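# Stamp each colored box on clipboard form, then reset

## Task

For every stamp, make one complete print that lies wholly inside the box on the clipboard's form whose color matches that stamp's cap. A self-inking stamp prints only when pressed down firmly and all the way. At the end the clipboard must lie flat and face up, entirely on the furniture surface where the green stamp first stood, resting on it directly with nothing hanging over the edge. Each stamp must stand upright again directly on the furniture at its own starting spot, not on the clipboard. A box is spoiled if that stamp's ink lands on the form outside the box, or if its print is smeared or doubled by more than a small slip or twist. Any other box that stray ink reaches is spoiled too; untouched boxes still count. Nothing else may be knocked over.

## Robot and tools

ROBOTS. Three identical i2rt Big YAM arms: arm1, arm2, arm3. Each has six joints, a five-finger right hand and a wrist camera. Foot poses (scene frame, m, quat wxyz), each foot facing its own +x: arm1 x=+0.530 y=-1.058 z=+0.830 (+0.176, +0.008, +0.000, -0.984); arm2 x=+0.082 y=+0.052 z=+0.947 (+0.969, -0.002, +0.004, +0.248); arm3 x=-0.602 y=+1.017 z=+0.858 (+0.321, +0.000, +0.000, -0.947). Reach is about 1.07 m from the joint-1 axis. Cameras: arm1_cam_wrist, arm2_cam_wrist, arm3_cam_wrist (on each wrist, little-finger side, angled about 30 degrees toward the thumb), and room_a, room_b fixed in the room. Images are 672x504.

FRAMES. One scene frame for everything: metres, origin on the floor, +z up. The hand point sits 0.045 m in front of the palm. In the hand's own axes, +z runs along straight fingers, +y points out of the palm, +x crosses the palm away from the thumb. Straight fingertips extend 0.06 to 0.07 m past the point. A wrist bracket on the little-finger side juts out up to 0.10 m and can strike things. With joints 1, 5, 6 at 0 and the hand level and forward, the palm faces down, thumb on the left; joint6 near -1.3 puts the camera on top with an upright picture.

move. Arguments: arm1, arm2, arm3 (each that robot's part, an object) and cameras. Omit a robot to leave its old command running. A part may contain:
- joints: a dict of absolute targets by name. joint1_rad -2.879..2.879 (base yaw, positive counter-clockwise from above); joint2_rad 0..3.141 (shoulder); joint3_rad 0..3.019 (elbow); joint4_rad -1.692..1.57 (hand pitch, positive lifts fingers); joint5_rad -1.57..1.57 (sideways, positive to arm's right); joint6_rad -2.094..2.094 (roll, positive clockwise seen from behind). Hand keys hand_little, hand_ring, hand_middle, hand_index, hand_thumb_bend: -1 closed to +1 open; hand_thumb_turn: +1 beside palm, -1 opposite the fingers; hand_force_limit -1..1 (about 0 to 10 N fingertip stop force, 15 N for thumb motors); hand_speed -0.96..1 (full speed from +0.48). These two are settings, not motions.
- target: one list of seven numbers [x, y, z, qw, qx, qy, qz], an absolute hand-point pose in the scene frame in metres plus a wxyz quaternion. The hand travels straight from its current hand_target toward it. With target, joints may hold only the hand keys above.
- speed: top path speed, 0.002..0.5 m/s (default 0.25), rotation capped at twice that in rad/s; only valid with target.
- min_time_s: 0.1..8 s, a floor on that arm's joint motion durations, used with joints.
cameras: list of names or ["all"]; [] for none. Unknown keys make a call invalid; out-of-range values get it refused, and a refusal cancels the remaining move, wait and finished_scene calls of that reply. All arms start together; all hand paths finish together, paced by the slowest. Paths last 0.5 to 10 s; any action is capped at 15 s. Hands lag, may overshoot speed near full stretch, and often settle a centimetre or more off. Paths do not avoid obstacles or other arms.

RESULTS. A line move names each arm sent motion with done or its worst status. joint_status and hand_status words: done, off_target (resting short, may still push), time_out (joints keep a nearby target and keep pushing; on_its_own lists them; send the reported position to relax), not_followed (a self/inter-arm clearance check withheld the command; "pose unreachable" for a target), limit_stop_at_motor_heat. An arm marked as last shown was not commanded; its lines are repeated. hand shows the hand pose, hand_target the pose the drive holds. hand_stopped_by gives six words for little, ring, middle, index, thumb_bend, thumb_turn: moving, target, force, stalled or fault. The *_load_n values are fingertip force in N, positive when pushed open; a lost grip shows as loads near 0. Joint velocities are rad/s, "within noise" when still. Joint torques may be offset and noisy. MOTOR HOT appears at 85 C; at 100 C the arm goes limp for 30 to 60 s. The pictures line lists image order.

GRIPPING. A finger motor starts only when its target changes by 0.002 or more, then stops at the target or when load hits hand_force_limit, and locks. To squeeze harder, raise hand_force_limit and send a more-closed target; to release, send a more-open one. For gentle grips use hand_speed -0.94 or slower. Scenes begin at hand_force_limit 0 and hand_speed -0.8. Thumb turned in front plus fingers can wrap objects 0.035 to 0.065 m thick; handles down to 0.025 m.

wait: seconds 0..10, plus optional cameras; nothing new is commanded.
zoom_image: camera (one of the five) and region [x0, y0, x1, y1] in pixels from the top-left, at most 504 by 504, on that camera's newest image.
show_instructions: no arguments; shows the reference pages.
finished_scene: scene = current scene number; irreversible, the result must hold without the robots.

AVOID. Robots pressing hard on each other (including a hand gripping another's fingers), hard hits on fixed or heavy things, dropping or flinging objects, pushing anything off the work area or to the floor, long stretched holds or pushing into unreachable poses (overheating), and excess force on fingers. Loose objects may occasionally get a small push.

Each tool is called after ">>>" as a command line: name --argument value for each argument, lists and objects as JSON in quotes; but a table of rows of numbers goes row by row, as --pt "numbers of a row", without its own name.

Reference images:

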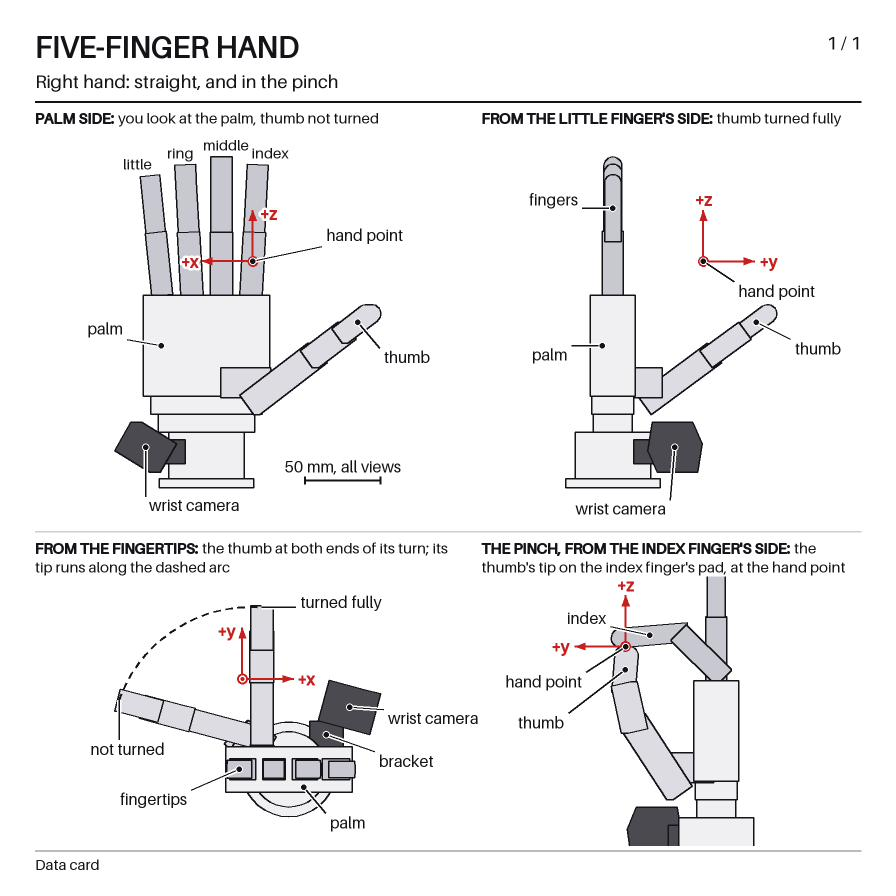

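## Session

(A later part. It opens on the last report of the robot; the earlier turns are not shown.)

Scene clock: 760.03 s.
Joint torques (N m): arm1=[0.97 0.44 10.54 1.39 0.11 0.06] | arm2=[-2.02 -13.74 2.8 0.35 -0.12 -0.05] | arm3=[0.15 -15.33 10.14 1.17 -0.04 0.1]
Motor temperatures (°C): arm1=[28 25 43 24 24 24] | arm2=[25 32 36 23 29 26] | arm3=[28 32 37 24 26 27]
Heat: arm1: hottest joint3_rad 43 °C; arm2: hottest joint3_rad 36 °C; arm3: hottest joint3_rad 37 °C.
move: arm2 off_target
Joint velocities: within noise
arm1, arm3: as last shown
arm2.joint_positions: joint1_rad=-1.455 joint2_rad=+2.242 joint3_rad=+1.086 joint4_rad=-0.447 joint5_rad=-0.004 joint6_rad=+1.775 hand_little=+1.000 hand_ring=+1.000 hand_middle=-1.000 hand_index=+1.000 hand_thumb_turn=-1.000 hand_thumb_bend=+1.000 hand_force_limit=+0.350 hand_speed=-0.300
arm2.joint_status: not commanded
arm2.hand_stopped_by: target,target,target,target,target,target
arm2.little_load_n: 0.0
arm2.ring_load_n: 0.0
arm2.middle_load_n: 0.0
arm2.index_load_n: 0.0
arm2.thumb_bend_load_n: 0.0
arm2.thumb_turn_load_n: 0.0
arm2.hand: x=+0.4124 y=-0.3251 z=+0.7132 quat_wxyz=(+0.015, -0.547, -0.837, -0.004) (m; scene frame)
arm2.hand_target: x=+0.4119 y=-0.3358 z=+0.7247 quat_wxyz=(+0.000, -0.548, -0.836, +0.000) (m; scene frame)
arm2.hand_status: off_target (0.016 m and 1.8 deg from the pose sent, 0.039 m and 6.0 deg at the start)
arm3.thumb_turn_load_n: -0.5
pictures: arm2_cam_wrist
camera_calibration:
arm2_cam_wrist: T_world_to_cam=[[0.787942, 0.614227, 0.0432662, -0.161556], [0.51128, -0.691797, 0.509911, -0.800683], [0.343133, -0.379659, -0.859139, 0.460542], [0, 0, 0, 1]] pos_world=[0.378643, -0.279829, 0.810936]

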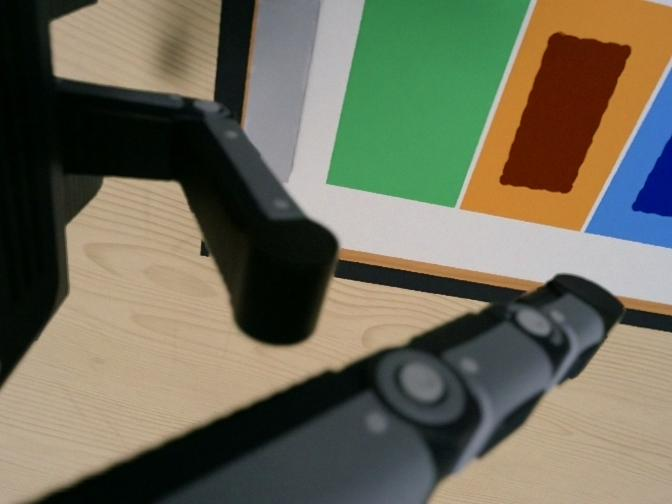

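>>> move --arm2 '{"target":[0.412,-0.338,0.669,0,0.5483,0.8363,0],"speed":0.08}' --cameras '[]'

>>> move --arm2 '{"target":[0.478,-0.309,0.673,0,0.5483,0.8363,0],"speed":0.06}' --cameras '["arm2_cam_wrist","room_b"]'

>>> zoom_image --camera "room_b" --region '[290, 260, 400, 360]'

Scene clock: 762.90 s.
Joint torques (N m): arm1=[1.08 0.5 10.47 1.42 0.11 0.06] | arm2=[-2.55 -8.88 5.35 1.02 -0.15 -0.1] | arm3=[0.15 -15.33 10.14 1.17 -0.04 0.1]
Motor temperatures (°C): arm1=[28 25 43 24 24 24] | arm2=[25 32 35 23 29 26] | arm3=[28 32 37 24 26 27]
Heat: arm1: hottest joint3_rad 43 °C; arm2: hottest joint3_rad 35 °C; arm3: hottest joint3_rad 37 °C.
move: arm2 off_target
Joint velocities: within noise
arm1, arm3: as last shown
arm2.joint_positions: joint1_rad=-1.455 joint2_rad=+2.315 joint3_rad=+1.091 joint4_rad=-0.370 joint5_rad=-0.005 joint6_rad=+1.773 hand_little=+1.000 hand_ring=+1.000 hand_middle=-1.000 hand_index=+1.000 hand_thumb_turn=-1.000 hand_thumb_bend=+1.000 hand_force_limit=+0.350 hand_speed=-0.300
arm2.joint_status: not commanded
arm2.hand_stopped_by: target,target,target,target,target,target
arm2.little_load_n: 0.0
arm2.ring_load_n: 0.0
arm2.middle_load_n: 0.0
arm2.index_load_n: 0.0
arm2.thumb_bend_load_n: 0.0
arm2.thumb_turn_load_n: 0.0
arm2.hand: x=+0.4098 y=-0.3220 z=+0.6822 quat_wxyz=(+0.011, -0.546, -0.838, -0.002) (m; scene frame)
arm2.hand_target: x=+0.4112 y=-0.3372 z=+0.6697 quat_wxyz=(+0.000, -0.548, -0.836, +0.000) (m; scene frame)
arm2.hand_status: off_target (0.021 m and 1.3 deg from the pose sent, 0.046 m and 1.8 deg at the start)
arm3.thumb_turn_load_n: 0.0
pictures: none
No camera images: "cameras" was empty.

Scene clock: 764.73 s.
Joint torques (N m): arm1=[1.26 0.79 10.51 1.26 0.11 0.06] | arm2=[3.37 -10.58 6.19 0.43 -1.63 0.01] | arm3=[0.15 -15.27 10.13 1.17 -0.04 0.1]
Motor temperatures (°C): arm1=[28 25 43 24 24 24] | arm2=[25 32 35 23 29 26] | arm3=[28 32 37 24 26 27]
Heat: arm1: hottest joint3_rad 43 °C; arm2: hottest joint3_rad 35 °C; arm3: hottest joint3_rad 37 °C.
move: arm2 off_target
Joint velocities: within noise
arm1, arm3: as last shown
arm2.joint_positions: joint1_rad=-1.374 joint2_rad=+2.327 joint3_rad=+1.134 joint4_rad=-0.399 joint5_rad=+0.030 joint6_rad=+1.912 hand_little=+1.000 hand_ring=+1.000 hand_middle=-1.000 hand_index=+1.000 hand_thumb_turn=-1.000 hand_thumb_bend=+1.000 hand_force_limit=+0.350 hand_speed=-0.300
arm2.joint_status: not commanded
arm2.hand_stopped_by: target,target,target,target,target,target
arm2.little_load_n: 0.0
arm2.ring_load_n: 0.0
arm2.middle_load_n: 0.0
arm2.index_load_n: 1.0
arm2.thumb_bend_load_n: -0.5
arm2.thumb_turn_load_n: 0.0
arm2.hand: x=+0.4429 y=-0.3187 z=+0.6808 quat_wxyz=(+0.015, -0.570, -0.822, +0.016) (m; scene frame)
arm2.hand_target: x=+0.4762 y=-0.3076 z=+0.6745 quat_wxyz=(+0.000, -0.548, -0.836, +0.000) (m; scene frame)
arm2.hand_status: off_target (0.037 m and 3.9 deg from the pose sent, 0.070 m and 1.3 deg at the start)
pictures: arm2_cam_wrist, room_b
camera_calibration:
arm2_cam_wrist: T_world_to_cam=[[0.820717, 0.571301, 0.00614624, -0.190982], [0.484406, -0.701509, 0.522721, -0.795255], [0.302943, -0.426029, -0.852482, 0.423211], [0, 0, 0, 1]] pos_world=[0.413759, -0.26847, 0.77765]

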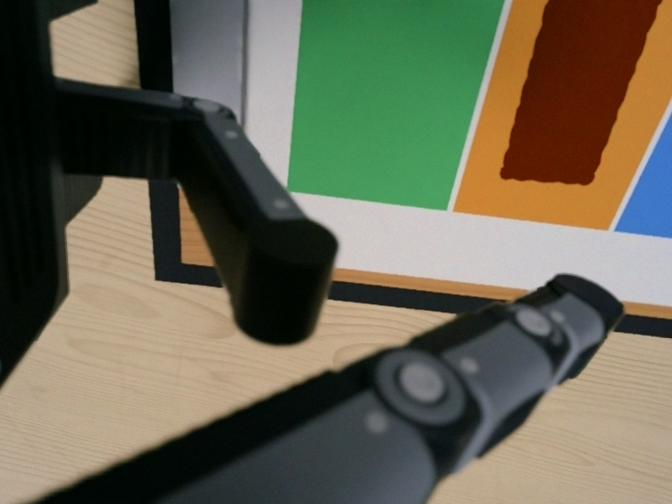

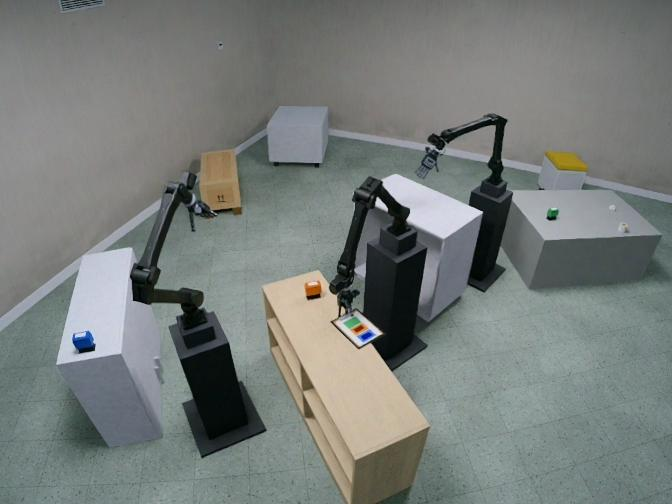

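Scaled by 4.582 from the camera's 672x504 image, which has a finer 960x720 frame.

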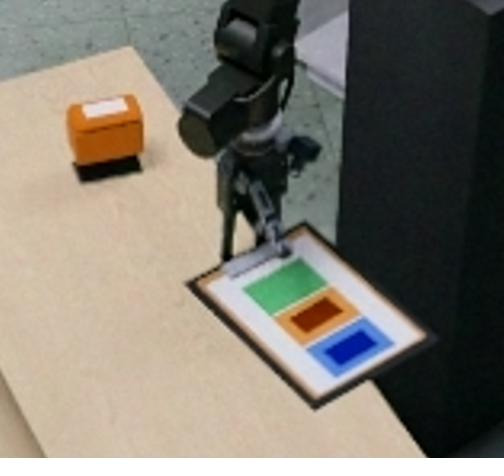

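>>> move --arm2 '{"target":[0.515,-0.293,0.676,0,0.5483,0.8363,0],"speed":0.06}' --cameras '["arm2_cam_wrist","room_b"]'

>>> zoom_image --camera "room_b" --region '[290, 260, 400, 360]'

Scene clock: 766.67 s.
Joint torques (N m): arm1=[1.26 0.44 10.41 1.31 0.11 0.04] | arm2=[2.9 -10.75 5.91 0.03 -1.23 0.13] | arm3=[0.15 -15.27 10.14 1.16 -0.04 0.1]
Motor temperatures (°C): arm1=[28 25 43 24 24 24] | arm2=[25 32 35 23 29 26] | arm3=[28 32 37 24 26 27]
Heat: arm1: hottest joint3_rad 43 °C; arm2: hottest joint3_rad 35 °C; arm3: hottest joint3_rad 37 °C.
move: arm2 off_target
Joint velocities: within noise
arm1: as last shown
arm2.joint_positions: joint1_rad=-1.293 joint2_rad=+2.342 joint3_rad=+1.188 joint4_rad=-0.427 joint5_rad=+0.020 joint6_rad=+1.973 hand_little=+1.000 hand_ring=+1.000 hand_middle=-1.000 hand_index=+1.000 hand_thumb_turn=-1.000 hand_thumb_bend=+1.000 hand_force_limit=+0.350 hand_speed=-0.300
arm2.joint_status: not commanded
arm2.hand_stopped_by: target,target,target,target,target,target
arm2.little_load_n: 0.0
arm2.ring_load_n: 0.0
arm2.middle_load_n: 0.5
arm2.index_load_n: 0.5
arm2.thumb_bend_load_n: -0.5
arm2.thumb_turn_load_n: 0.0
arm2.hand: x=+0.4866 y=-0.3056 z=+0.6825 quat_wxyz=(+0.007, -0.562, -0.827, +0.013) (m; scene frame)
arm2.hand_target: x=+0.5136 y=-0.2921 z=+0.6770 quat_wxyz=(+0.000, -0.548, -0.836, +0.000) (m; scene frame)
arm2.hand_status: off_target (0.032 m and 2.6 deg from the pose sent, 0.077 m and 3.9 deg at the start)
arm3.joint_positions: joint1_rad=+1.095 joint2_rad=+1.661 joint3_rad=+1.401 joint4_rad=-0.738 joint5_rad=-0.008 joint6_rad=-1.274 hand_little=+1.000 hand_ring=+1.000 hand_middle=+1.000 hand_index=+1.000 hand_thumb_turn=+1.000 hand_thumb_bend=+1.000 hand_force_limit=+0.000 hand_speed=-0.800
arm3.joint_status: not commanded
arm3.hand_stopped_by: target,target,target,target,target,target
arm3.little_load_n: 0.0
arm3.ring_load_n: 0.0
arm3.middle_load_n: 0.0
arm3.index_load_n: 0.0
arm3.thumb_bend_load_n: 0.0
arm3.thumb_turn_load_n: 0.0
arm3.hand: x=-0.5422 y=+0.4189 z=+1.0103 quat_wxyz=(+0.144, +0.638, -0.716, +0.243) (m; scene frame)
arm3.hand_target: x=-0.5441 y=+0.4143 z=+1.0005 quat_wxyz=(+0.142, +0.632, -0.723, +0.242) (m; scene frame)
arm3.hand_status: not commanded
pictures: arm2_cam_wrist, room_b
camera_calibration:
arm2_cam_wrist: T_world_to_cam=[[0.809504, 0.58689, 0.0162276, -0.231083], [0.489865, -0.690397, 0.532338, -0.814027], [0.323627, -0.422981, -0.846376, 0.403771], [0, 0, 0, 1]] pos_world=[0.455155, -0.255594, 0.77883]

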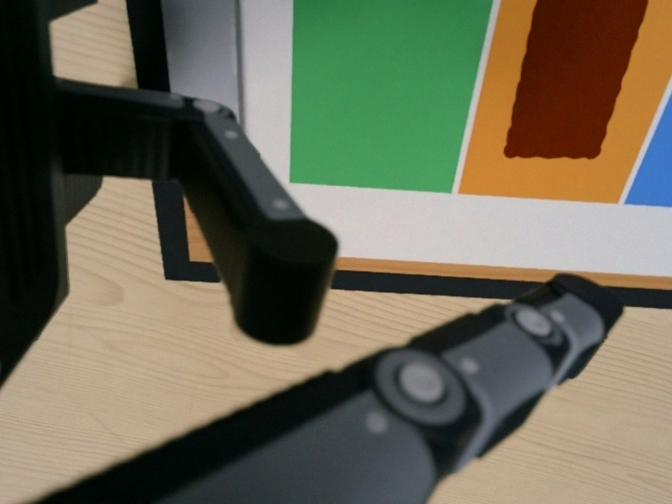

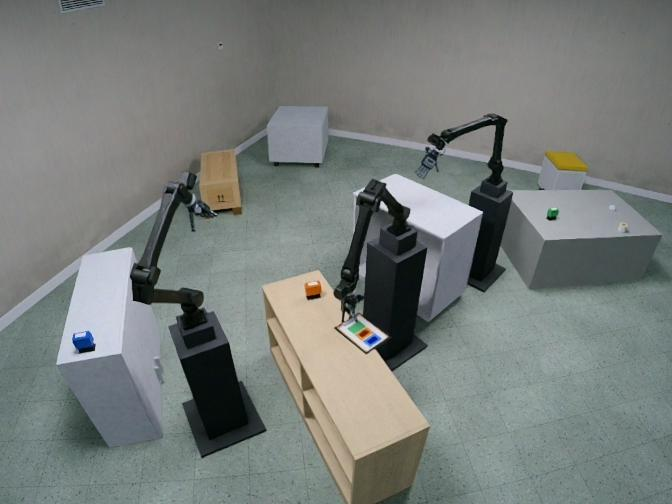

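Scaled by 4.582 from the camera's 672x504 image, which has a finer 960x720 frame.

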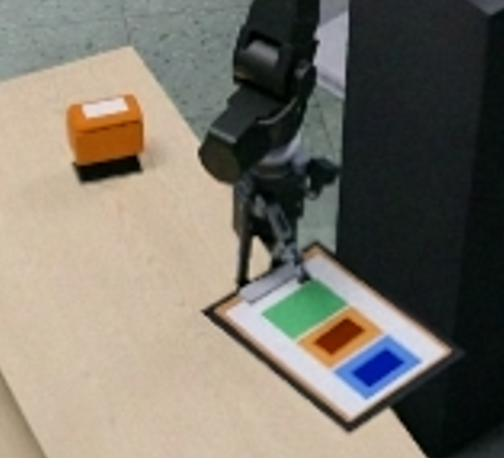

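>>> move --arm2 '{"target":[0.485,-0.305,0.84,0,0.5483,0.8363,0],"speed":0.2,"joints":{"hand_middle":1,"hand_speed":0}}' --cameras '["room_b","arm2_cam_wrist"]'

>>> move --arm2 '{"joints":{"joint1_rad":-0.77,"joint2_rad":2.2,"joint3_rad":1.3,"joint4_rad":0.3,"joint5_rad":0.77,"joint6_rad":0.1},"min_time_s":3}' --cameras '["arm2_cam_wrist","room_b"]'

Scene clock: 778.60 s.
Joint torques (N m): arm1=[0.85 0.5 10.56 1.29 0.06 0.06] | arm2=[-1.85 -12.63 4.6 -0.51 -0.14 -0.04] | arm3=[0.15 -15.33 10.13 1.17 -0.04 0.1]
Motor temperatures (°C): arm1=[28 25 43 24 24 24] | arm2=[25 32 35 23 29 26] | arm3=[28 32 37 24 26 27]
Heat: arm1: hottest joint3_rad 43 °C; arm2: hottest joint3_rad 35 °C; arm3: hottest joint3_rad 37 °C.
move: arm2 done
Joint velocities: within noise
arm1, arm3: as last shown
arm2.joint_positions: joint1_rad=-1.297 joint2_rad=+2.001 joint3_rad=+1.133 joint4_rad=-0.704 joint5_rad=-0.005 joint6_rad=+1.933 hand_little=+1.000 hand_ring=+1.000 hand_middle=+1.000 hand_index=+1.000 hand_thumb_turn=-1.000 hand_thumb_bend=+1.000 hand_force_limit=+0.350 hand_speed=+0.000
arm2.joint_status: all done
arm2.hand_stopped_by: target,target,target,target,target,target
arm2.little_load_n: 0.0
arm2.ring_load_n: 0.0
arm2.middle_load_n: 0.0
arm2.index_load_n: 0.0
arm2.thumb_bend_load_n: 0.0
arm2.thumb_turn_load_n: 0.0
arm2.hand: x=+0.4909 y=-0.3012 z=+0.8333 quat_wxyz=(+0.001, -0.547, -0.837, +0.002) (m; scene frame)
arm2.hand_target: x=+0.4850 y=-0.3049 z=+0.8397 quat_wxyz=(+0.000, -0.548, -0.836, +0.000) (m; scene frame)
arm2.hand_status: done (0.010 m and 0.3 deg from the pose sent, 0.157 m and 2.6 deg at the start)
pictures: arm2_cam_wrist, room_b
camera_calibration:
arm2_cam_wrist: T_world_to_cam=[[0.787338, 0.615089, 0.0420108, -0.241628], [0.50194, -0.679087, 0.535628, -0.898664], [0.357988, -0.400634, -0.843408, 0.519208], [0, 0, 0, 1]] pos_world=[0.455448, -0.253635, 0.929405]

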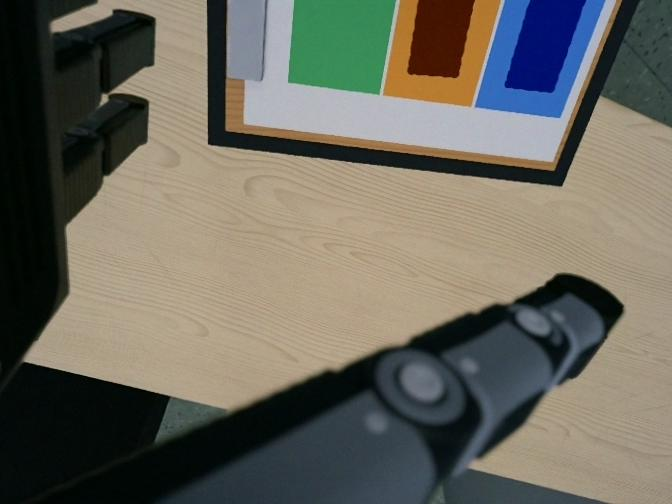

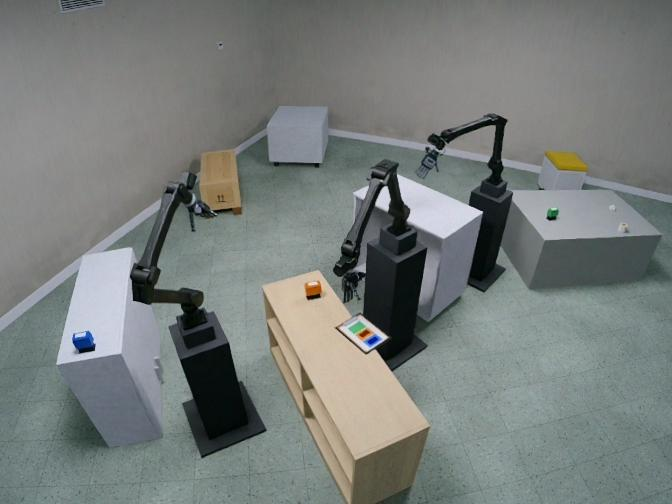

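Scene clock: 782.43 s.
Joint torques (N m): arm1=[0.79 0.73 10.61 1.4 0.1 0.03] | arm2=[-0.09 -13.39 9.24 2.33 0.73 -0.09] | arm3=[0.15 -15.33 10.13 1.17 -0.04 0.1]
Motor temperatures (°C): arm1=[28 25 43 24 24 24] | arm2=[25 32 36 23 29 26] | arm3=[28 32 37 24 26 27]
Heat: arm1: hottest joint3_rad 43 °C; arm2: hottest joint3_rad 36 °C; arm3: hottest joint3_rad 37 °C.
move: arm2 done
Joint velocities: within noise
arm1, arm3: as last shown
arm1.thumb_turn_load_n: 0.5
arm2.joint_positions: joint1_rad=-0.778 joint2_rad=+2.186 joint3_rad=+1.256 joint4_rad=+0.280 joint5_rad=+0.765 joint6_rad=+0.112 hand_little=+1.000 hand_ring=+1.000 hand_middle=+1.000 hand_index=+1.000 hand_thumb_turn=-1.000 hand_thumb_bend=+1.000 hand_force_limit=+0.350 hand_speed=+0.000
arm2.joint_status: all done
arm2.hand_stopped_by: target,target,target,target,target,target
arm2.little_load_n: 0.0
arm2.ring_load_n: 0.0
arm2.middle_load_n: 0.0
arm2.index_load_n: 0.0
arm2.thumb_bend_load_n: 0.0
arm2.thumb_turn_load_n: 0.0
arm2.hand: x=+0.7072 y=-0.2384 z=+0.8485 quat_wxyz=(-0.008, +0.327, -0.781, +0.532) (m; scene frame)
arm2.hand_target: x=+0.7298 y=-0.2405 z=+0.8603 quat_wxyz=(-0.022, +0.321, -0.774, +0.546) (m; scene frame)
arm2.hand_status: not commanded
arm3.little_load_n: -0.5
pictures: arm2_cam_wrist, room_b
camera_calibration:
arm2_cam_wrist: T_world_to_cam=[[-0.697311, 0.122145, -0.706284, 1.11616], [0.36051, 0.911431, -0.198307, 0.129253], [0.619507, -0.392905, -0.679586, 0.15764], [0, 0, 0, 1]] pos_world=[0.634053, -0.192201, 0.921086]

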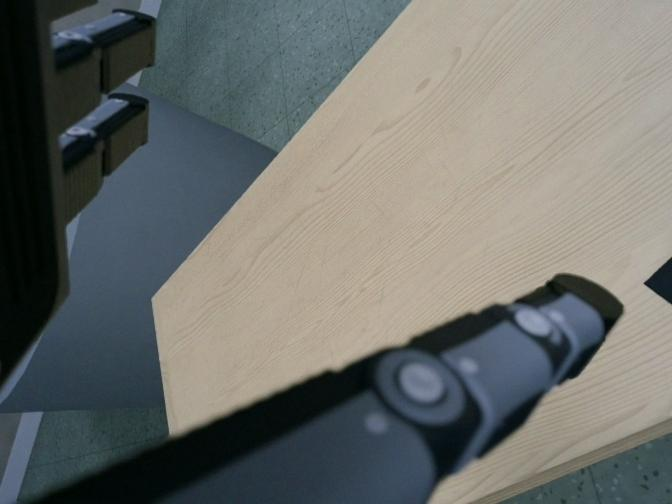

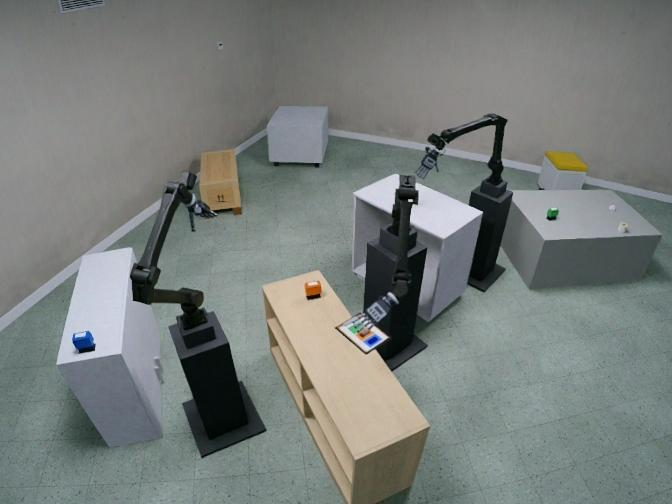

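>>> move --arm2 '{"target":[0.494,-0.1615,0.74,0.1617,-0.2107,0.7648,-0.5869],"speed":0.2}' --cameras '["arm2_cam_wrist","room_b"]'

>>> zoom_image --camera "room_b" --region '[320, 220, 450, 360]'

Scene clock: 786.43 s.
Joint torques (N m): arm1=[1.08 0.62 10.58 1.29 0.11 0.05] | arm2=[0.03 -7.77 -1.32 2.65 0.16 0.07] | arm3=[0.15 -15.33 10.14 1.17 -0.04 0.1]
Motor temperatures (°C): arm1=[28 25 43 24 24 24] | arm2=[25 32 36 24 28 26] | arm3=[28 32 37 24 26 27]
Heat: arm1: hottest joint3_rad 43 °C; arm2: hottest joint3_rad 36 °C; arm3: hottest joint3_rad 37 °C.
move: arm2 done
Joint velocities: within noise
arm1, arm3: as last shown
arm1.thumb_turn_load_n: 0.0
arm2.joint_positions: joint1_rad=-0.777 joint2_rad=+2.533 joint3_rad=+0.618 joint4_rad=+1.548 joint5_rad=+0.739 joint6_rad=+0.253 hand_little=+1.000 hand_ring=+1.000 hand_middle=+1.000 hand_index=+1.000 hand_thumb_turn=-1.000 hand_thumb_bend=+1.000 hand_force_limit=+0.350 hand_speed=+0.000
arm2.joint_status: not commanded
arm2.hand_stopped_by: target,target,target,target,target,target
arm2.little_load_n: 0.0
arm2.ring_load_n: -0.5
arm2.middle_load_n: 0.0
arm2.index_load_n: 0.0
arm2.thumb_bend_load_n: 0.0
arm2.thumb_turn_load_n: 0.0
arm2.hand: x=+0.4922 y=-0.1678 z=+0.7409 quat_wxyz=(-0.153, +0.208, -0.767, +0.587) (m; scene frame)
arm2.hand_target: x=+0.4939 y=-0.1615 z=+0.7401 quat_wxyz=(-0.162, +0.211, -0.765, +0.587) (m; scene frame)
arm2.hand_status: done (0.007 m and 1.1 deg from the pose sent, 0.251 m and 23.1 deg at the start)
arm3.little_load_n: 0.0
pictures: arm2_cam_wrist, room_b
camera_calibration:
arm2_cam_wrist: T_world_to_cam=[[-0.370888, 0.132169, -0.919224, 0.880402], [0.431675, 0.900924, -0.0446337, -0.0294551], [0.822252, -0.41336, -0.391196, -0.071524], [0, 0, 0, 1]] pos_world=[0.398056, -0.119391, 0.779993]

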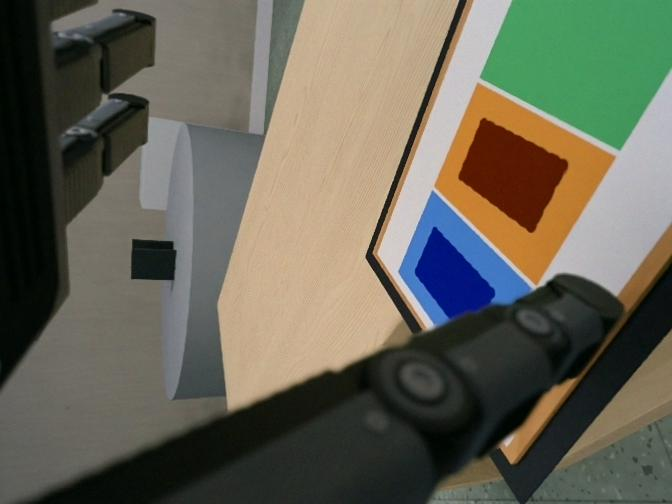

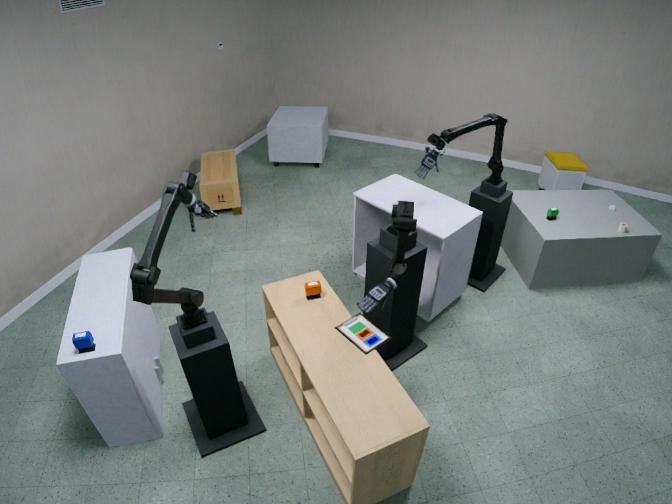

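Scaled by 3.600 from the camera's 672x504 image, which has a finer 960x720 frame.

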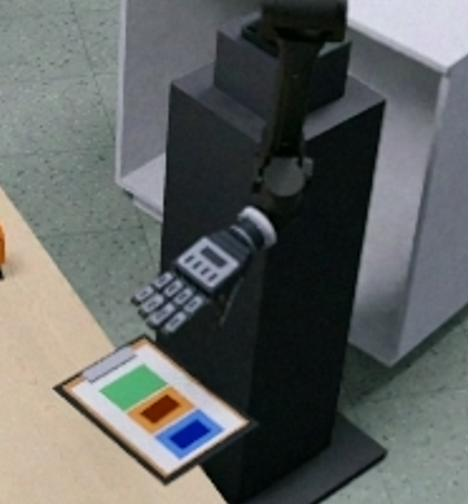

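>>> move --arm2 '{"target":[0.496,-0.161,0.66,0.1617,-0.2107,0.7648,-0.5869],"speed":0.1}' --cameras '["arm2_cam_wrist","room_b"]'

>>> zoom_image --camera "room_b" --region '[320, 220, 450, 360]'

Scene clock: 788.67 s.
Joint torques (N m): arm1=[1.14 0.44 10.51 1.36 0.11 0.03] | arm2=[0.85 -8.7 -1.42 2.44 0.58 0.17] | arm3=[0.15 -15.33 10.13 1.16 -0.04 0.1]
Motor temperatures (°C): arm1=[28 25 43 24 24 24] | arm2=[25 31 35 24 28 26] | arm3=[28 32 37 24 26 27]
Heat: arm1: hottest joint3_rad 43 °C; arm2: hottest joint3_rad 35 °C; arm3: hottest joint3_rad 37 °C.
move: arm2 off_target
Joint velocities: within noise
arm1.joint_positions: joint1_rad=-0.812 joint2_rad=+0.704 joint3_rad=+1.359 joint4_rad=-1.490 joint5_rad=-0.002 joint6_rad=-0.165 hand_little=+1.000 hand_ring=+1.000 hand_middle=+1.000 hand_index=+1.000 hand_thumb_turn=-1.000 hand_thumb_bend=+1.000 hand_force_limit=+0.650 hand_speed=-0.800
arm1.joint_status: not commanded
arm1.hand_stopped_by: target,target,target,target,target,target
arm1.little_load_n: 0.0
arm1.ring_load_n: 0.0
arm1.middle_load_n: -0.5
arm1.index_load_n: 0.0
arm1.thumb_bend_load_n: 0.0
arm1.thumb_turn_load_n: 0.0
arm1.hand: x=+0.3237 y=-0.9836 z=+1.2445 quat_wxyz=(+0.316, -0.750, -0.559, +0.158) (m; scene frame)
arm1.hand_target: x=+0.3262 y=-0.9864 z=+1.2615 quat_wxyz=(+0.331, -0.738, -0.564, +0.165) (m; scene frame)
arm1.hand_status: not commanded
arm2.joint_positions: joint1_rad=-0.774 joint2_rad=+2.757 joint3_rad=+0.777 joint4_rad=+1.562 joint5_rad=+0.743 joint6_rad=+0.269 hand_little=+1.000 hand_ring=+1.000 hand_middle=+1.000 hand_index=+1.000 hand_thumb_turn=-1.000 hand_thumb_bend=+1.000 hand_force_limit=+0.350 hand_speed=+0.000
arm2.joint_status: not commanded
arm2.hand_stopped_by: target,target,target,target,target,target
arm2.little_load_n: 0.0
arm2.ring_load_n: 0.0
arm2.middle_load_n: -0.5
arm2.index_load_n: 0.0
arm2.thumb_bend_load_n: 0.0
arm2.thumb_turn_load_n: 0.0
arm2.hand: x=+0.4902 y=-0.1664 z=+0.6585 quat_wxyz=(-0.140, +0.215, -0.776, +0.576) (m; scene frame)
arm2.hand_target: x=+0.4962 y=-0.1609 z=+0.6601 quat_wxyz=(-0.153, +0.210, -0.773, +0.579) (m; scene frame)
arm2.hand_status: off_target (0.008 m and 3.1 deg from the pose sent, 0.081 m and 1.1 deg at the start; a joint's target at an end of its range on 42 of 46 steps)
arm3: as last shown
pictures: arm2_cam_wrist, room_b
camera_calibration:
arm2_cam_wrist: T_world_to_cam=[[-0.402538, 0.151777, -0.902733, 0.811553], [0.43448, 0.89968, -0.0424751, -0.0366294], [0.805723, -0.409317, -0.4281, -0.0683704], [0, 0, 0, 1]] pos_world=[0.397684, -0.118206, 0.70179]

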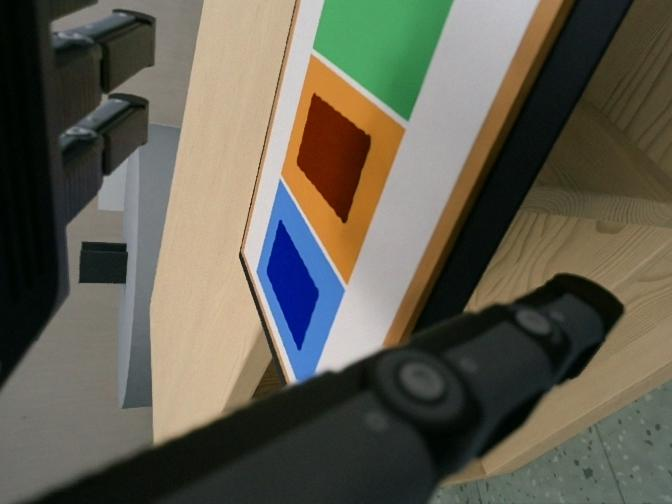

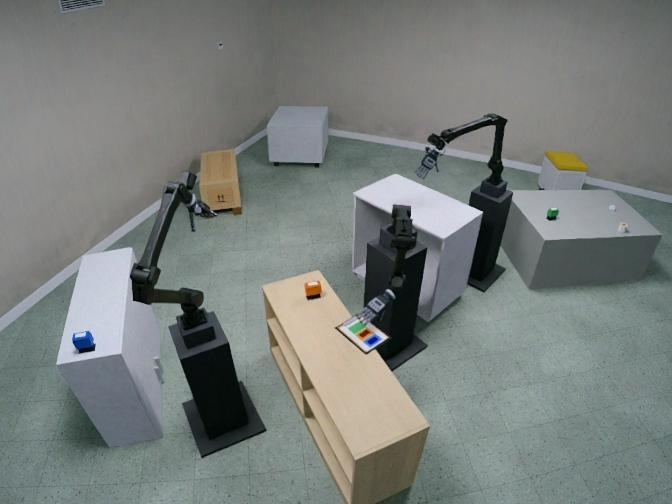

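Scaled by 3.600 from the camera's 672x504 image, which has a finer 960x720 frame.

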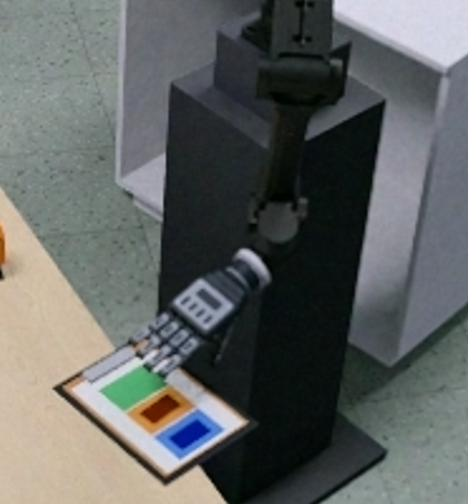

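>>> move --arm2 '{"target":[0.503,-0.163,0.612,0.1485,-0.2202,0.7993,-0.5391],"speed":0.1}' --cameras '["arm2_cam_wrist","room_b"]'

>>> zoom_image --camera "room_b" --region '[320, 260, 420, 360]'

Scene clock: 793.17 s.
Joint torques (N m): arm1=[0.67 0.26 10.52 1.31 0.09 0.03] | arm2=[-2.2 -8.94 -0.88 1.18 0.17 0.13] | arm3=[0.15 -15.33 10.14 1.16 -0.04 0.1]
Motor temperatures (°C): arm1=[28 25 44 24 24 24] | arm2=[25 31 35 24 28 26] | arm3=[28 32 37 24 26 27]
Heat: arm1: hottest joint3_rad 44 °C; arm2: hottest joint3_rad 35 °C; arm3: hottest joint3_rad 37 °C.
move: arm2 done
Joint velocities: within noise
arm1, arm3: as last shown
arm1.middle_load_n: 0.0
arm2.joint_positions: joint1_rad=-0.777 joint2_rad=+2.806 joint3_rad=+0.869 joint4_rad=+1.447 joint5_rad=+0.680 joint6_rad=+0.329 hand_little=+1.000 hand_ring=+1.000 hand_middle=+1.000 hand_index=+1.000 hand_thumb_turn=-1.000 hand_thumb_bend=+1.000 hand_force_limit=+0.350 hand_speed=+0.000
arm2.joint_status: not commanded
arm2.hand_stopped_by: target,target,target,target,target,target
arm2.little_load_n: -0.5
arm2.ring_load_n: 0.0
arm2.middle_load_n: 0.0
arm2.index_load_n: -0.5
arm2.thumb_bend_load_n: 0.0
arm2.thumb_turn_load_n: 0.0
arm2.hand: x=+0.5074 y=-0.1593 z=+0.6179 quat_wxyz=(-0.152, +0.226, -0.794, +0.543) (m; scene frame)
arm2.hand_target: x=+0.5030 y=-0.1629 z=+0.6121 quat_wxyz=(-0.148, +0.220, -0.799, +0.539) (m; scene frame)
arm2.hand_status: done (0.008 m and 1.0 deg from the pose sent, 0.048 m and 5.2 deg at the start)
arm3.ring_load_n: -0.5
arm3.middle_load_n: -0.5
arm3.thumb_turn_load_n: 0.5
pictures: arm2_cam_wrist, room_b
camera_calibration:
arm2_cam_wrist: T_world_to_cam=[[-0.420966, 0.205459, -0.883501, 0.786884], [0.405003, 0.914105, 0.0196019, -0.0732543], [0.81164, -0.349569, -0.468019, -0.0654313], [0, 0, 0, 1]] pos_world=[0.414026, -0.117583, 0.666025]

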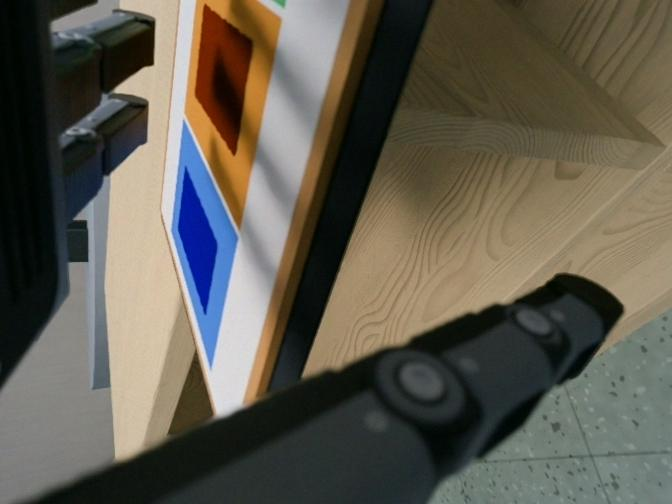

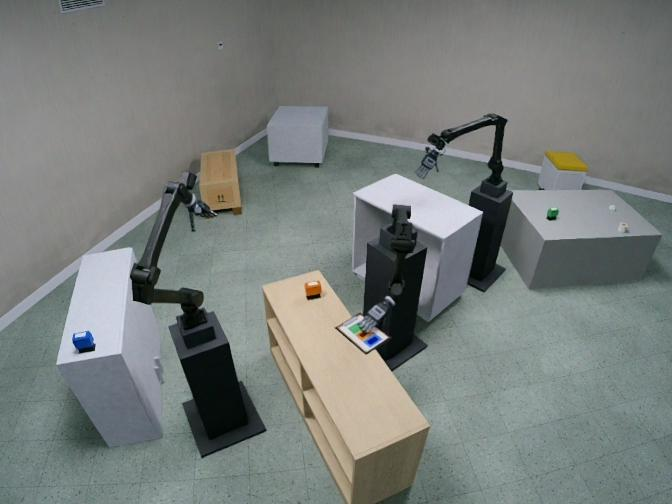

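Scaled by 5.040 from the camera's 672x504 image, which has a finer 960x720 frame.

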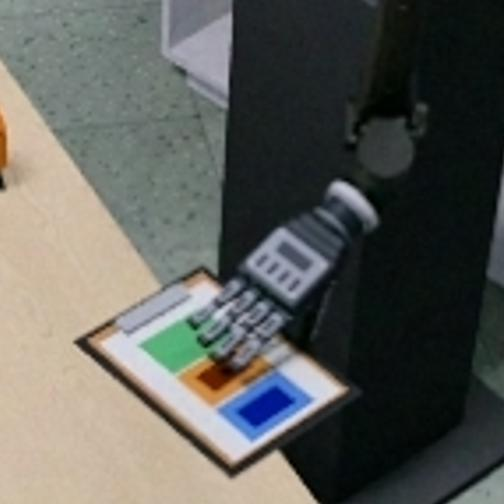

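>>> move --arm2 '{"target":[0.499,-0.169,0.594,0.1485,-0.2202,0.7993,-0.5391],"speed":0.06}' --cameras '[]'

>>> move --arm2 '{"target":[0.500,-0.186,0.594,0.1485,-0.2202,0.7993,-0.5391],"speed":0.06}' --cameras '["arm2_cam_wrist","room_b"]'

>>> zoom_image --camera "room_b" --region '[320, 260, 420, 360]'

Scene clock: 797.07 s.
Joint torques (N m): arm1=[0.97 0.56 10.51 1.35 0.09 0.03] | arm2=[-2.9 -8.35 -0.54 1.92 0.14 0.05] | arm3=[0.15 -15.33 10.13 1.16 -0.05 0.1]
Motor temperatures (°C): arm1=[28 25 44 24 24 24] | arm2=[25 31 35 24 28 26] | arm3=[28 32 37 24 26 27]
Heat: arm1: hottest joint3_rad 44 °C; arm2: hottest joint3_rad 35 °C; arm3: hottest joint3_rad 37 °C.
move: arm2 off_target
Joint velocities: within noise
arm1, arm3: as last shown
arm2.joint_positions: joint1_rad=-0.790 joint2_rad=+2.852 joint3_rad=+0.902 joint4_rad=+1.452 joint5_rad=+0.664 joint6_rad=+0.329 hand_little=+1.000 hand_ring=+1.000 hand_middle=+1.000 hand_index=+1.000 hand_thumb_turn=-1.000 hand_thumb_bend=+1.000 hand_force_limit=+0.350 hand_speed=+0.000
arm2.joint_status: not commanded
arm2.hand_stopped_by: target,target,target,target,target,target
arm2.little_load_n: 0.0
arm2.ring_load_n: 0.0
arm2.middle_load_n: 0.5
arm2.index_load_n: 0.0
arm2.thumb_bend_load_n: 0.0
arm2.thumb_turn_load_n: 0.0
arm2.hand: x=+0.5038 y=-0.1612 z=+0.6001 quat_wxyz=(-0.152, +0.227, -0.797, +0.538) (m; scene frame)
arm2.hand_target: x=+0.4988 y=-0.1688 z=+0.5942 quat_wxyz=(-0.148, +0.220, -0.799, +0.539) (m; scene frame)
arm2.hand_status: off_target (0.011 m and 0.9 deg from the pose sent, 0.027 m and 1.0 deg at the start)
arm3.ring_load_n: 0.0
arm3.middle_load_n: 0.0
arm3.thumb_turn_load_n: 0.0
pictures: none
No camera images: "cameras" was empty.

Scene clock: 798.07 s.
Joint torques (N m): arm1=[1.08 0.44 10.39 1.42 0.07 0.06] | arm2=[-3.55 -9.29 -0.35 1.62 0.19 -0.04] | arm3=[0.21 -15.33 10.14 1.17 -0.05 0.1]
Motor temperatures (°C): arm1=[28 25 44 24 24 24] | arm2=[25 31 35 24 28 26] | arm3=[28 32 37 24 26 27]
Heat: arm1: hottest joint3_rad 44 °C; arm2: hottest joint3_rad 35 °C; arm3: hottest joint3_rad 37 °C.
move: arm2 off_target
Joint velocities: within noise
arm1, arm3: as last shown
arm2.joint_positions: joint1_rad=-0.825 joint2_rad=+2.852 joint3_rad=+0.915 joint4_rad=+1.458 joint5_rad=+0.620 joint6_rad=+0.317 hand_little=+1.000 hand_ring=+1.000 hand_middle=+1.000 hand_index=+1.000 hand_thumb_turn=-1.000 hand_thumb_bend=+1.000 hand_force_limit=+0.350 hand_speed=+0.000
arm2.joint_status: not commanded
arm2.hand_stopped_by: target,target,target,target,target,target
arm2.little_load_n: -0.5
arm2.ring_load_n: 0.0
arm2.middle_load_n: 0.5
arm2.index_load_n: 0.0
arm2.thumb_bend_load_n: 0.0
arm2.thumb_turn_load_n: 0.0
arm2.hand: x=+0.5080 y=-0.1723 z=+0.6004 quat_wxyz=(-0.161, +0.225, -0.797, +0.536) (m; scene frame)
arm2.hand_target: x=+0.4996 y=-0.1855 z=+0.5943 quat_wxyz=(-0.148, +0.220, -0.799, +0.539) (m; scene frame)
arm2.hand_status: off_target (0.017 m and 1.6 deg from the pose sent, 0.026 m and 0.9 deg at the start)
pictures: arm2_cam_wrist, room_b
camera_calibration:
arm2_cam_wrist: T_world_to_cam=[[-0.413339, 0.217095, -0.884319, 0.772862], [0.395992, 0.917377, 0.0401202, -0.0684647], [0.819964, -0.3336, -0.465155, -0.081908], [0, 0, 0, 1]] pos_world=[0.413727, -0.132301, 0.648104]

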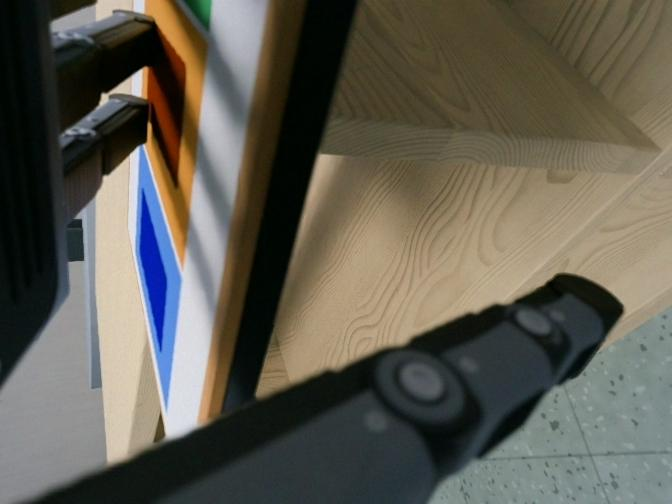

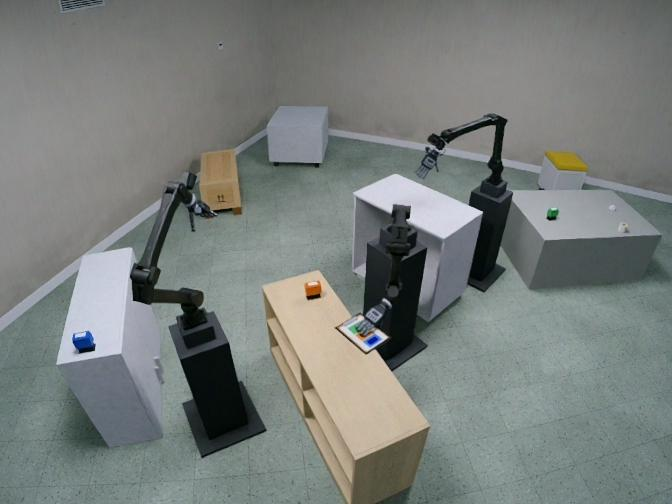

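Scaled by 5.040 from the camera's 672x504 image, which has a finer 960x720 frame.

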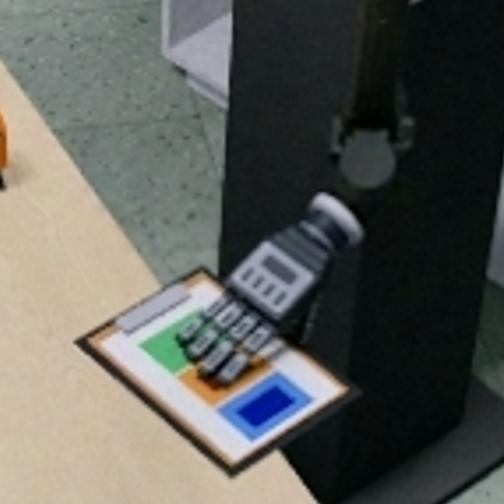

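>>> move --arm2 '{"target":[0.508,-0.204,0.594,0.1485,-0.2202,0.7993,-0.5391],"speed":0.06}' --cameras '["arm2_cam_wrist","room_b"]'

>>> zoom_image --camera "room_b" --region '[320, 260, 420, 360]'

Scene clock: 801.03 s.
Joint torques (N m): arm1=[1.14 0.62 10.59 1.16 0.1 0.07] | arm2=[-2.78 -9.64 -0.49 0.85 0.35 -0.13] | arm3=[0.15 -15.33 10.13 1.17 -0.04 0.1]
Motor temperatures (°C): arm1=[28 25 44 24 24 24] | arm2=[25 31 34 24 28 26] | arm3=[28 32 37 24 26 27]
Heat: arm1: hottest joint3_rad 44 °C; arm2: hottest joint3_rad 34 °C; arm3: hottest joint3_rad 37 °C.
move: arm2 off_target
Joint velocities: within noise
arm1: as last shown
arm2.joint_positions: joint1_rad=-0.875 joint2_rad=+2.852 joint3_rad=+0.948 joint4_rad=+1.453 joint5_rad=+0.580 joint6_rad=+0.295 hand_little=+1.000 hand_ring=+1.000 hand_middle=+1.000 hand_index=+1.000 hand_thumb_turn=-1.000 hand_thumb_bend=+1.000 hand_force_limit=+0.350 hand_speed=+0.000
arm2.joint_status: not commanded
arm2.hand_stopped_by: target,target,target,target,target,target
arm2.little_load_n: 0.0
arm2.ring_load_n: 0.0
arm2.middle_load_n: 0.5
arm2.index_load_n: 0.0
arm2.thumb_bend_load_n: 0.0
arm2.thumb_turn_load_n: 0.5
arm2.hand: x=+0.5156 y=-0.1935 z=+0.6002 quat_wxyz=(-0.165, +0.219, -0.796, +0.540) (m; scene frame)
arm2.hand_target: x=+0.5078 y=-0.2036 z=+0.5942 quat_wxyz=(-0.149, +0.220, -0.799, +0.539) (m; scene frame)
arm2.hand_status: off_target (0.014 m and 1.9 deg from the pose sent, 0.032 m and 1.6 deg at the start)
arm3.joint_positions: joint1_rad=+1.095 joint2_rad=+1.661 joint3_rad=+1.401 joint4_rad=-0.738 joint5_rad=-0.008 joint6_rad=-1.274 hand_little=+1.000 hand_ring=+1.000 hand_middle=+1.000 hand_index=+1.000 hand_thumb_turn=+1.000 hand_thumb_bend=+1.000 hand_force_limit=+0.000 hand_speed=-0.800
arm3.joint_status: not commanded
arm3.hand_stopped_by: target,target,target,target,target,target
arm3.little_load_n: 0.0
arm3.ring_load_n: 0.0
arm3.middle_load_n: 0.0
arm3.index_load_n: 0.0
arm3.thumb_bend_load_n: 0.0
arm3.thumb_turn_load_n: 0.0
arm3.hand: x=-0.5422 y=+0.4189 z=+1.0103 quat_wxyz=(+0.144, +0.638, -0.716, +0.243) (m; scene frame)
arm3.hand_target: x=-0.5441 y=+0.4143 z=+1.0005 quat_wxyz=(+0.142, +0.632, -0.723, +0.242) (m; scene frame)
arm3.hand_status: not commanded
pictures: arm2_cam_wrist, room_b
camera_calibration:
arm2_cam_wrist: T_world_to_cam=[[-0.39826, 0.216051, -0.891466, 0.77682], [0.40019, 0.915419, 0.0430723, -0.0563173], [0.825371, -0.339602, -0.451036, -0.107825], [0, 0, 0, 1]] pos_world=[0.420909, -0.152896, 0.646301]

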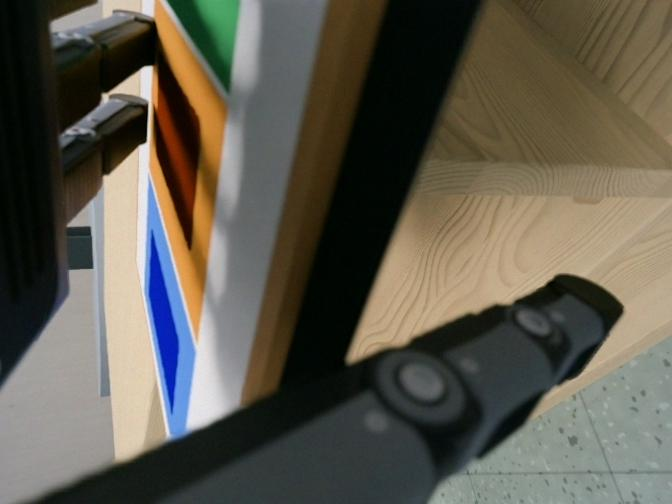

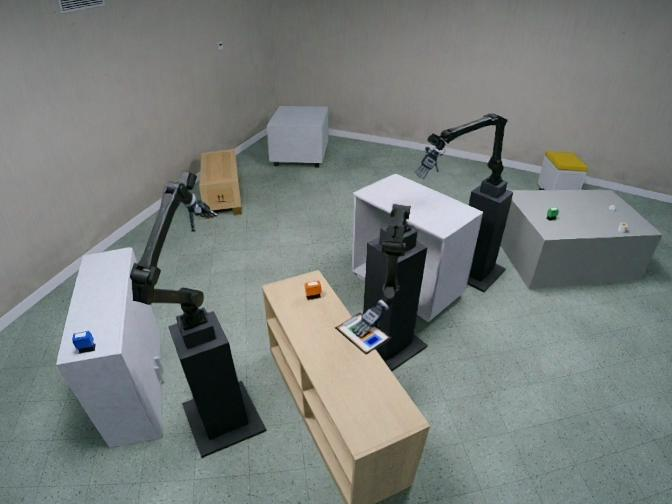

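Scaled by 5.040 from the camera's 672x504 image, which has a finer 960x720 frame.

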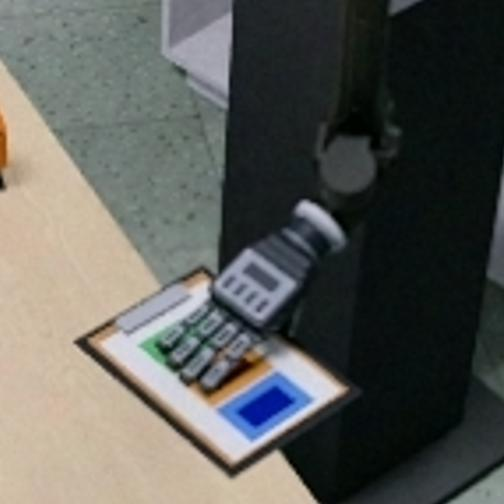

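>>> move --arm2 '{"joints":{"hand_thumb_bend":-0.6,"hand_speed":-0.6,"hand_force_limit":-0.2}}' --cameras '["arm2_cam_wrist","room_b"]'

>>> zoom_image --camera "room_b" --region '[320, 260, 420, 360]'

Scene clock: 805.10 s.
Joint torques (N m): arm1=[1.2 0.21 10.48 1.44 0.09 0.07] | arm2=[-2.78 -10.11 -0.55 0.79 0.33 -0.1] | arm3=[0.15 -15.33 10.13 1.17 -0.04 0.1]
Motor temperatures (°C): arm1=[28 25 44 24 24 24] | arm2=[25 31 34 24 28 26] | arm3=[28 32 37 24 26 27]
Heat: arm1: hottest joint3_rad 44 °C; arm2: hottest joint3_rad 34 °C; arm3: hottest joint3_rad 37 °C.
move: arm2 off_target
Joint velocities: within noise
arm1, arm3: as last shown
arm2.joint_positions: joint1_rad=-0.875 joint2_rad=+2.852 joint3_rad=+0.948 joint4_rad=+1.453 joint5_rad=+0.580 joint6_rad=+0.292 hand_little=+1.000 hand_ring=+1.000 hand_middle=+1.000 hand_index=+1.000 hand_thumb_turn=-1.000 hand_thumb_bend=+0.777 hand_force_limit=-0.200 hand_speed=-0.600
arm2.joint_status: hand_thumb_bend off_target (ended at +0.777, target -0.600); the others done
arm2.hand_stopped_by: target,target,target,target,force,target
arm2.little_load_n: 0.0
arm2.ring_load_n: 0.0
arm2.middle_load_n: 2.0
arm2.index_load_n: -0.5
arm2.thumb_bend_load_n: 6.0
arm2.thumb_turn_load_n: 2.0
arm2.hand: x=+0.5155 y=-0.1936 z=+0.6001 quat_wxyz=(-0.164, +0.220, -0.795, +0.540) (m; scene frame)
arm2.hand_target: x=+0.5078 y=-0.2036 z=+0.5943 quat_wxyz=(-0.149, +0.220, -0.799, +0.539) (m; scene frame)
arm2.hand_status: not commanded
pictures: arm2_cam_wrist, room_b
camera_calibration:
arm2_cam_wrist: T_world_to_cam=[[-0.400644, 0.214302, -0.890819, 0.777212], [0.399253, 0.915933, 0.0407805, -0.0542377], [0.824671, -0.339324, -0.452524, -0.106433], [0, 0, 0, 1]] pos_world=[0.420812, -0.152995, 0.646404]

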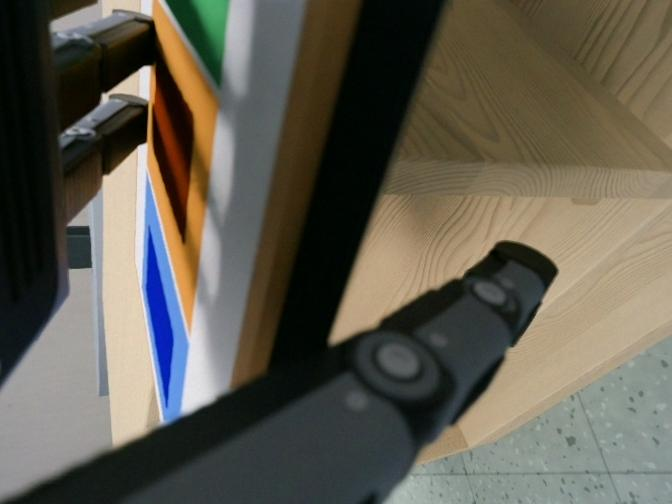

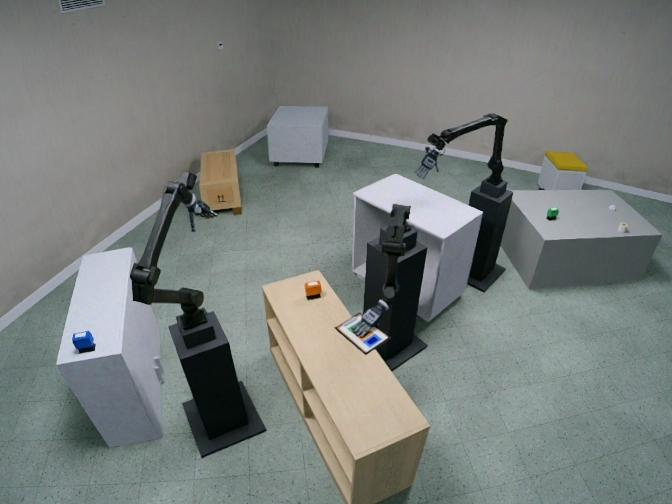

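Scaled by 5.040 from the camera's 672x504 image, which has a finer 960x720 frame.

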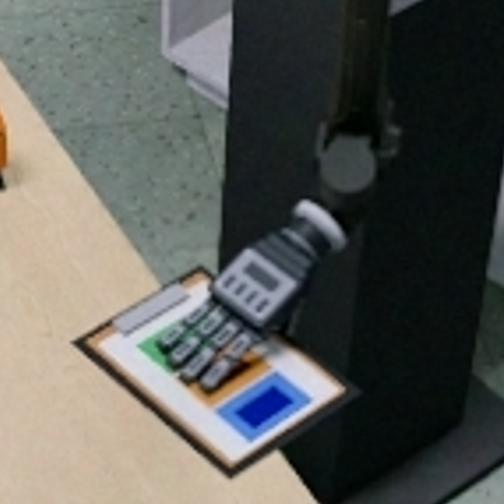

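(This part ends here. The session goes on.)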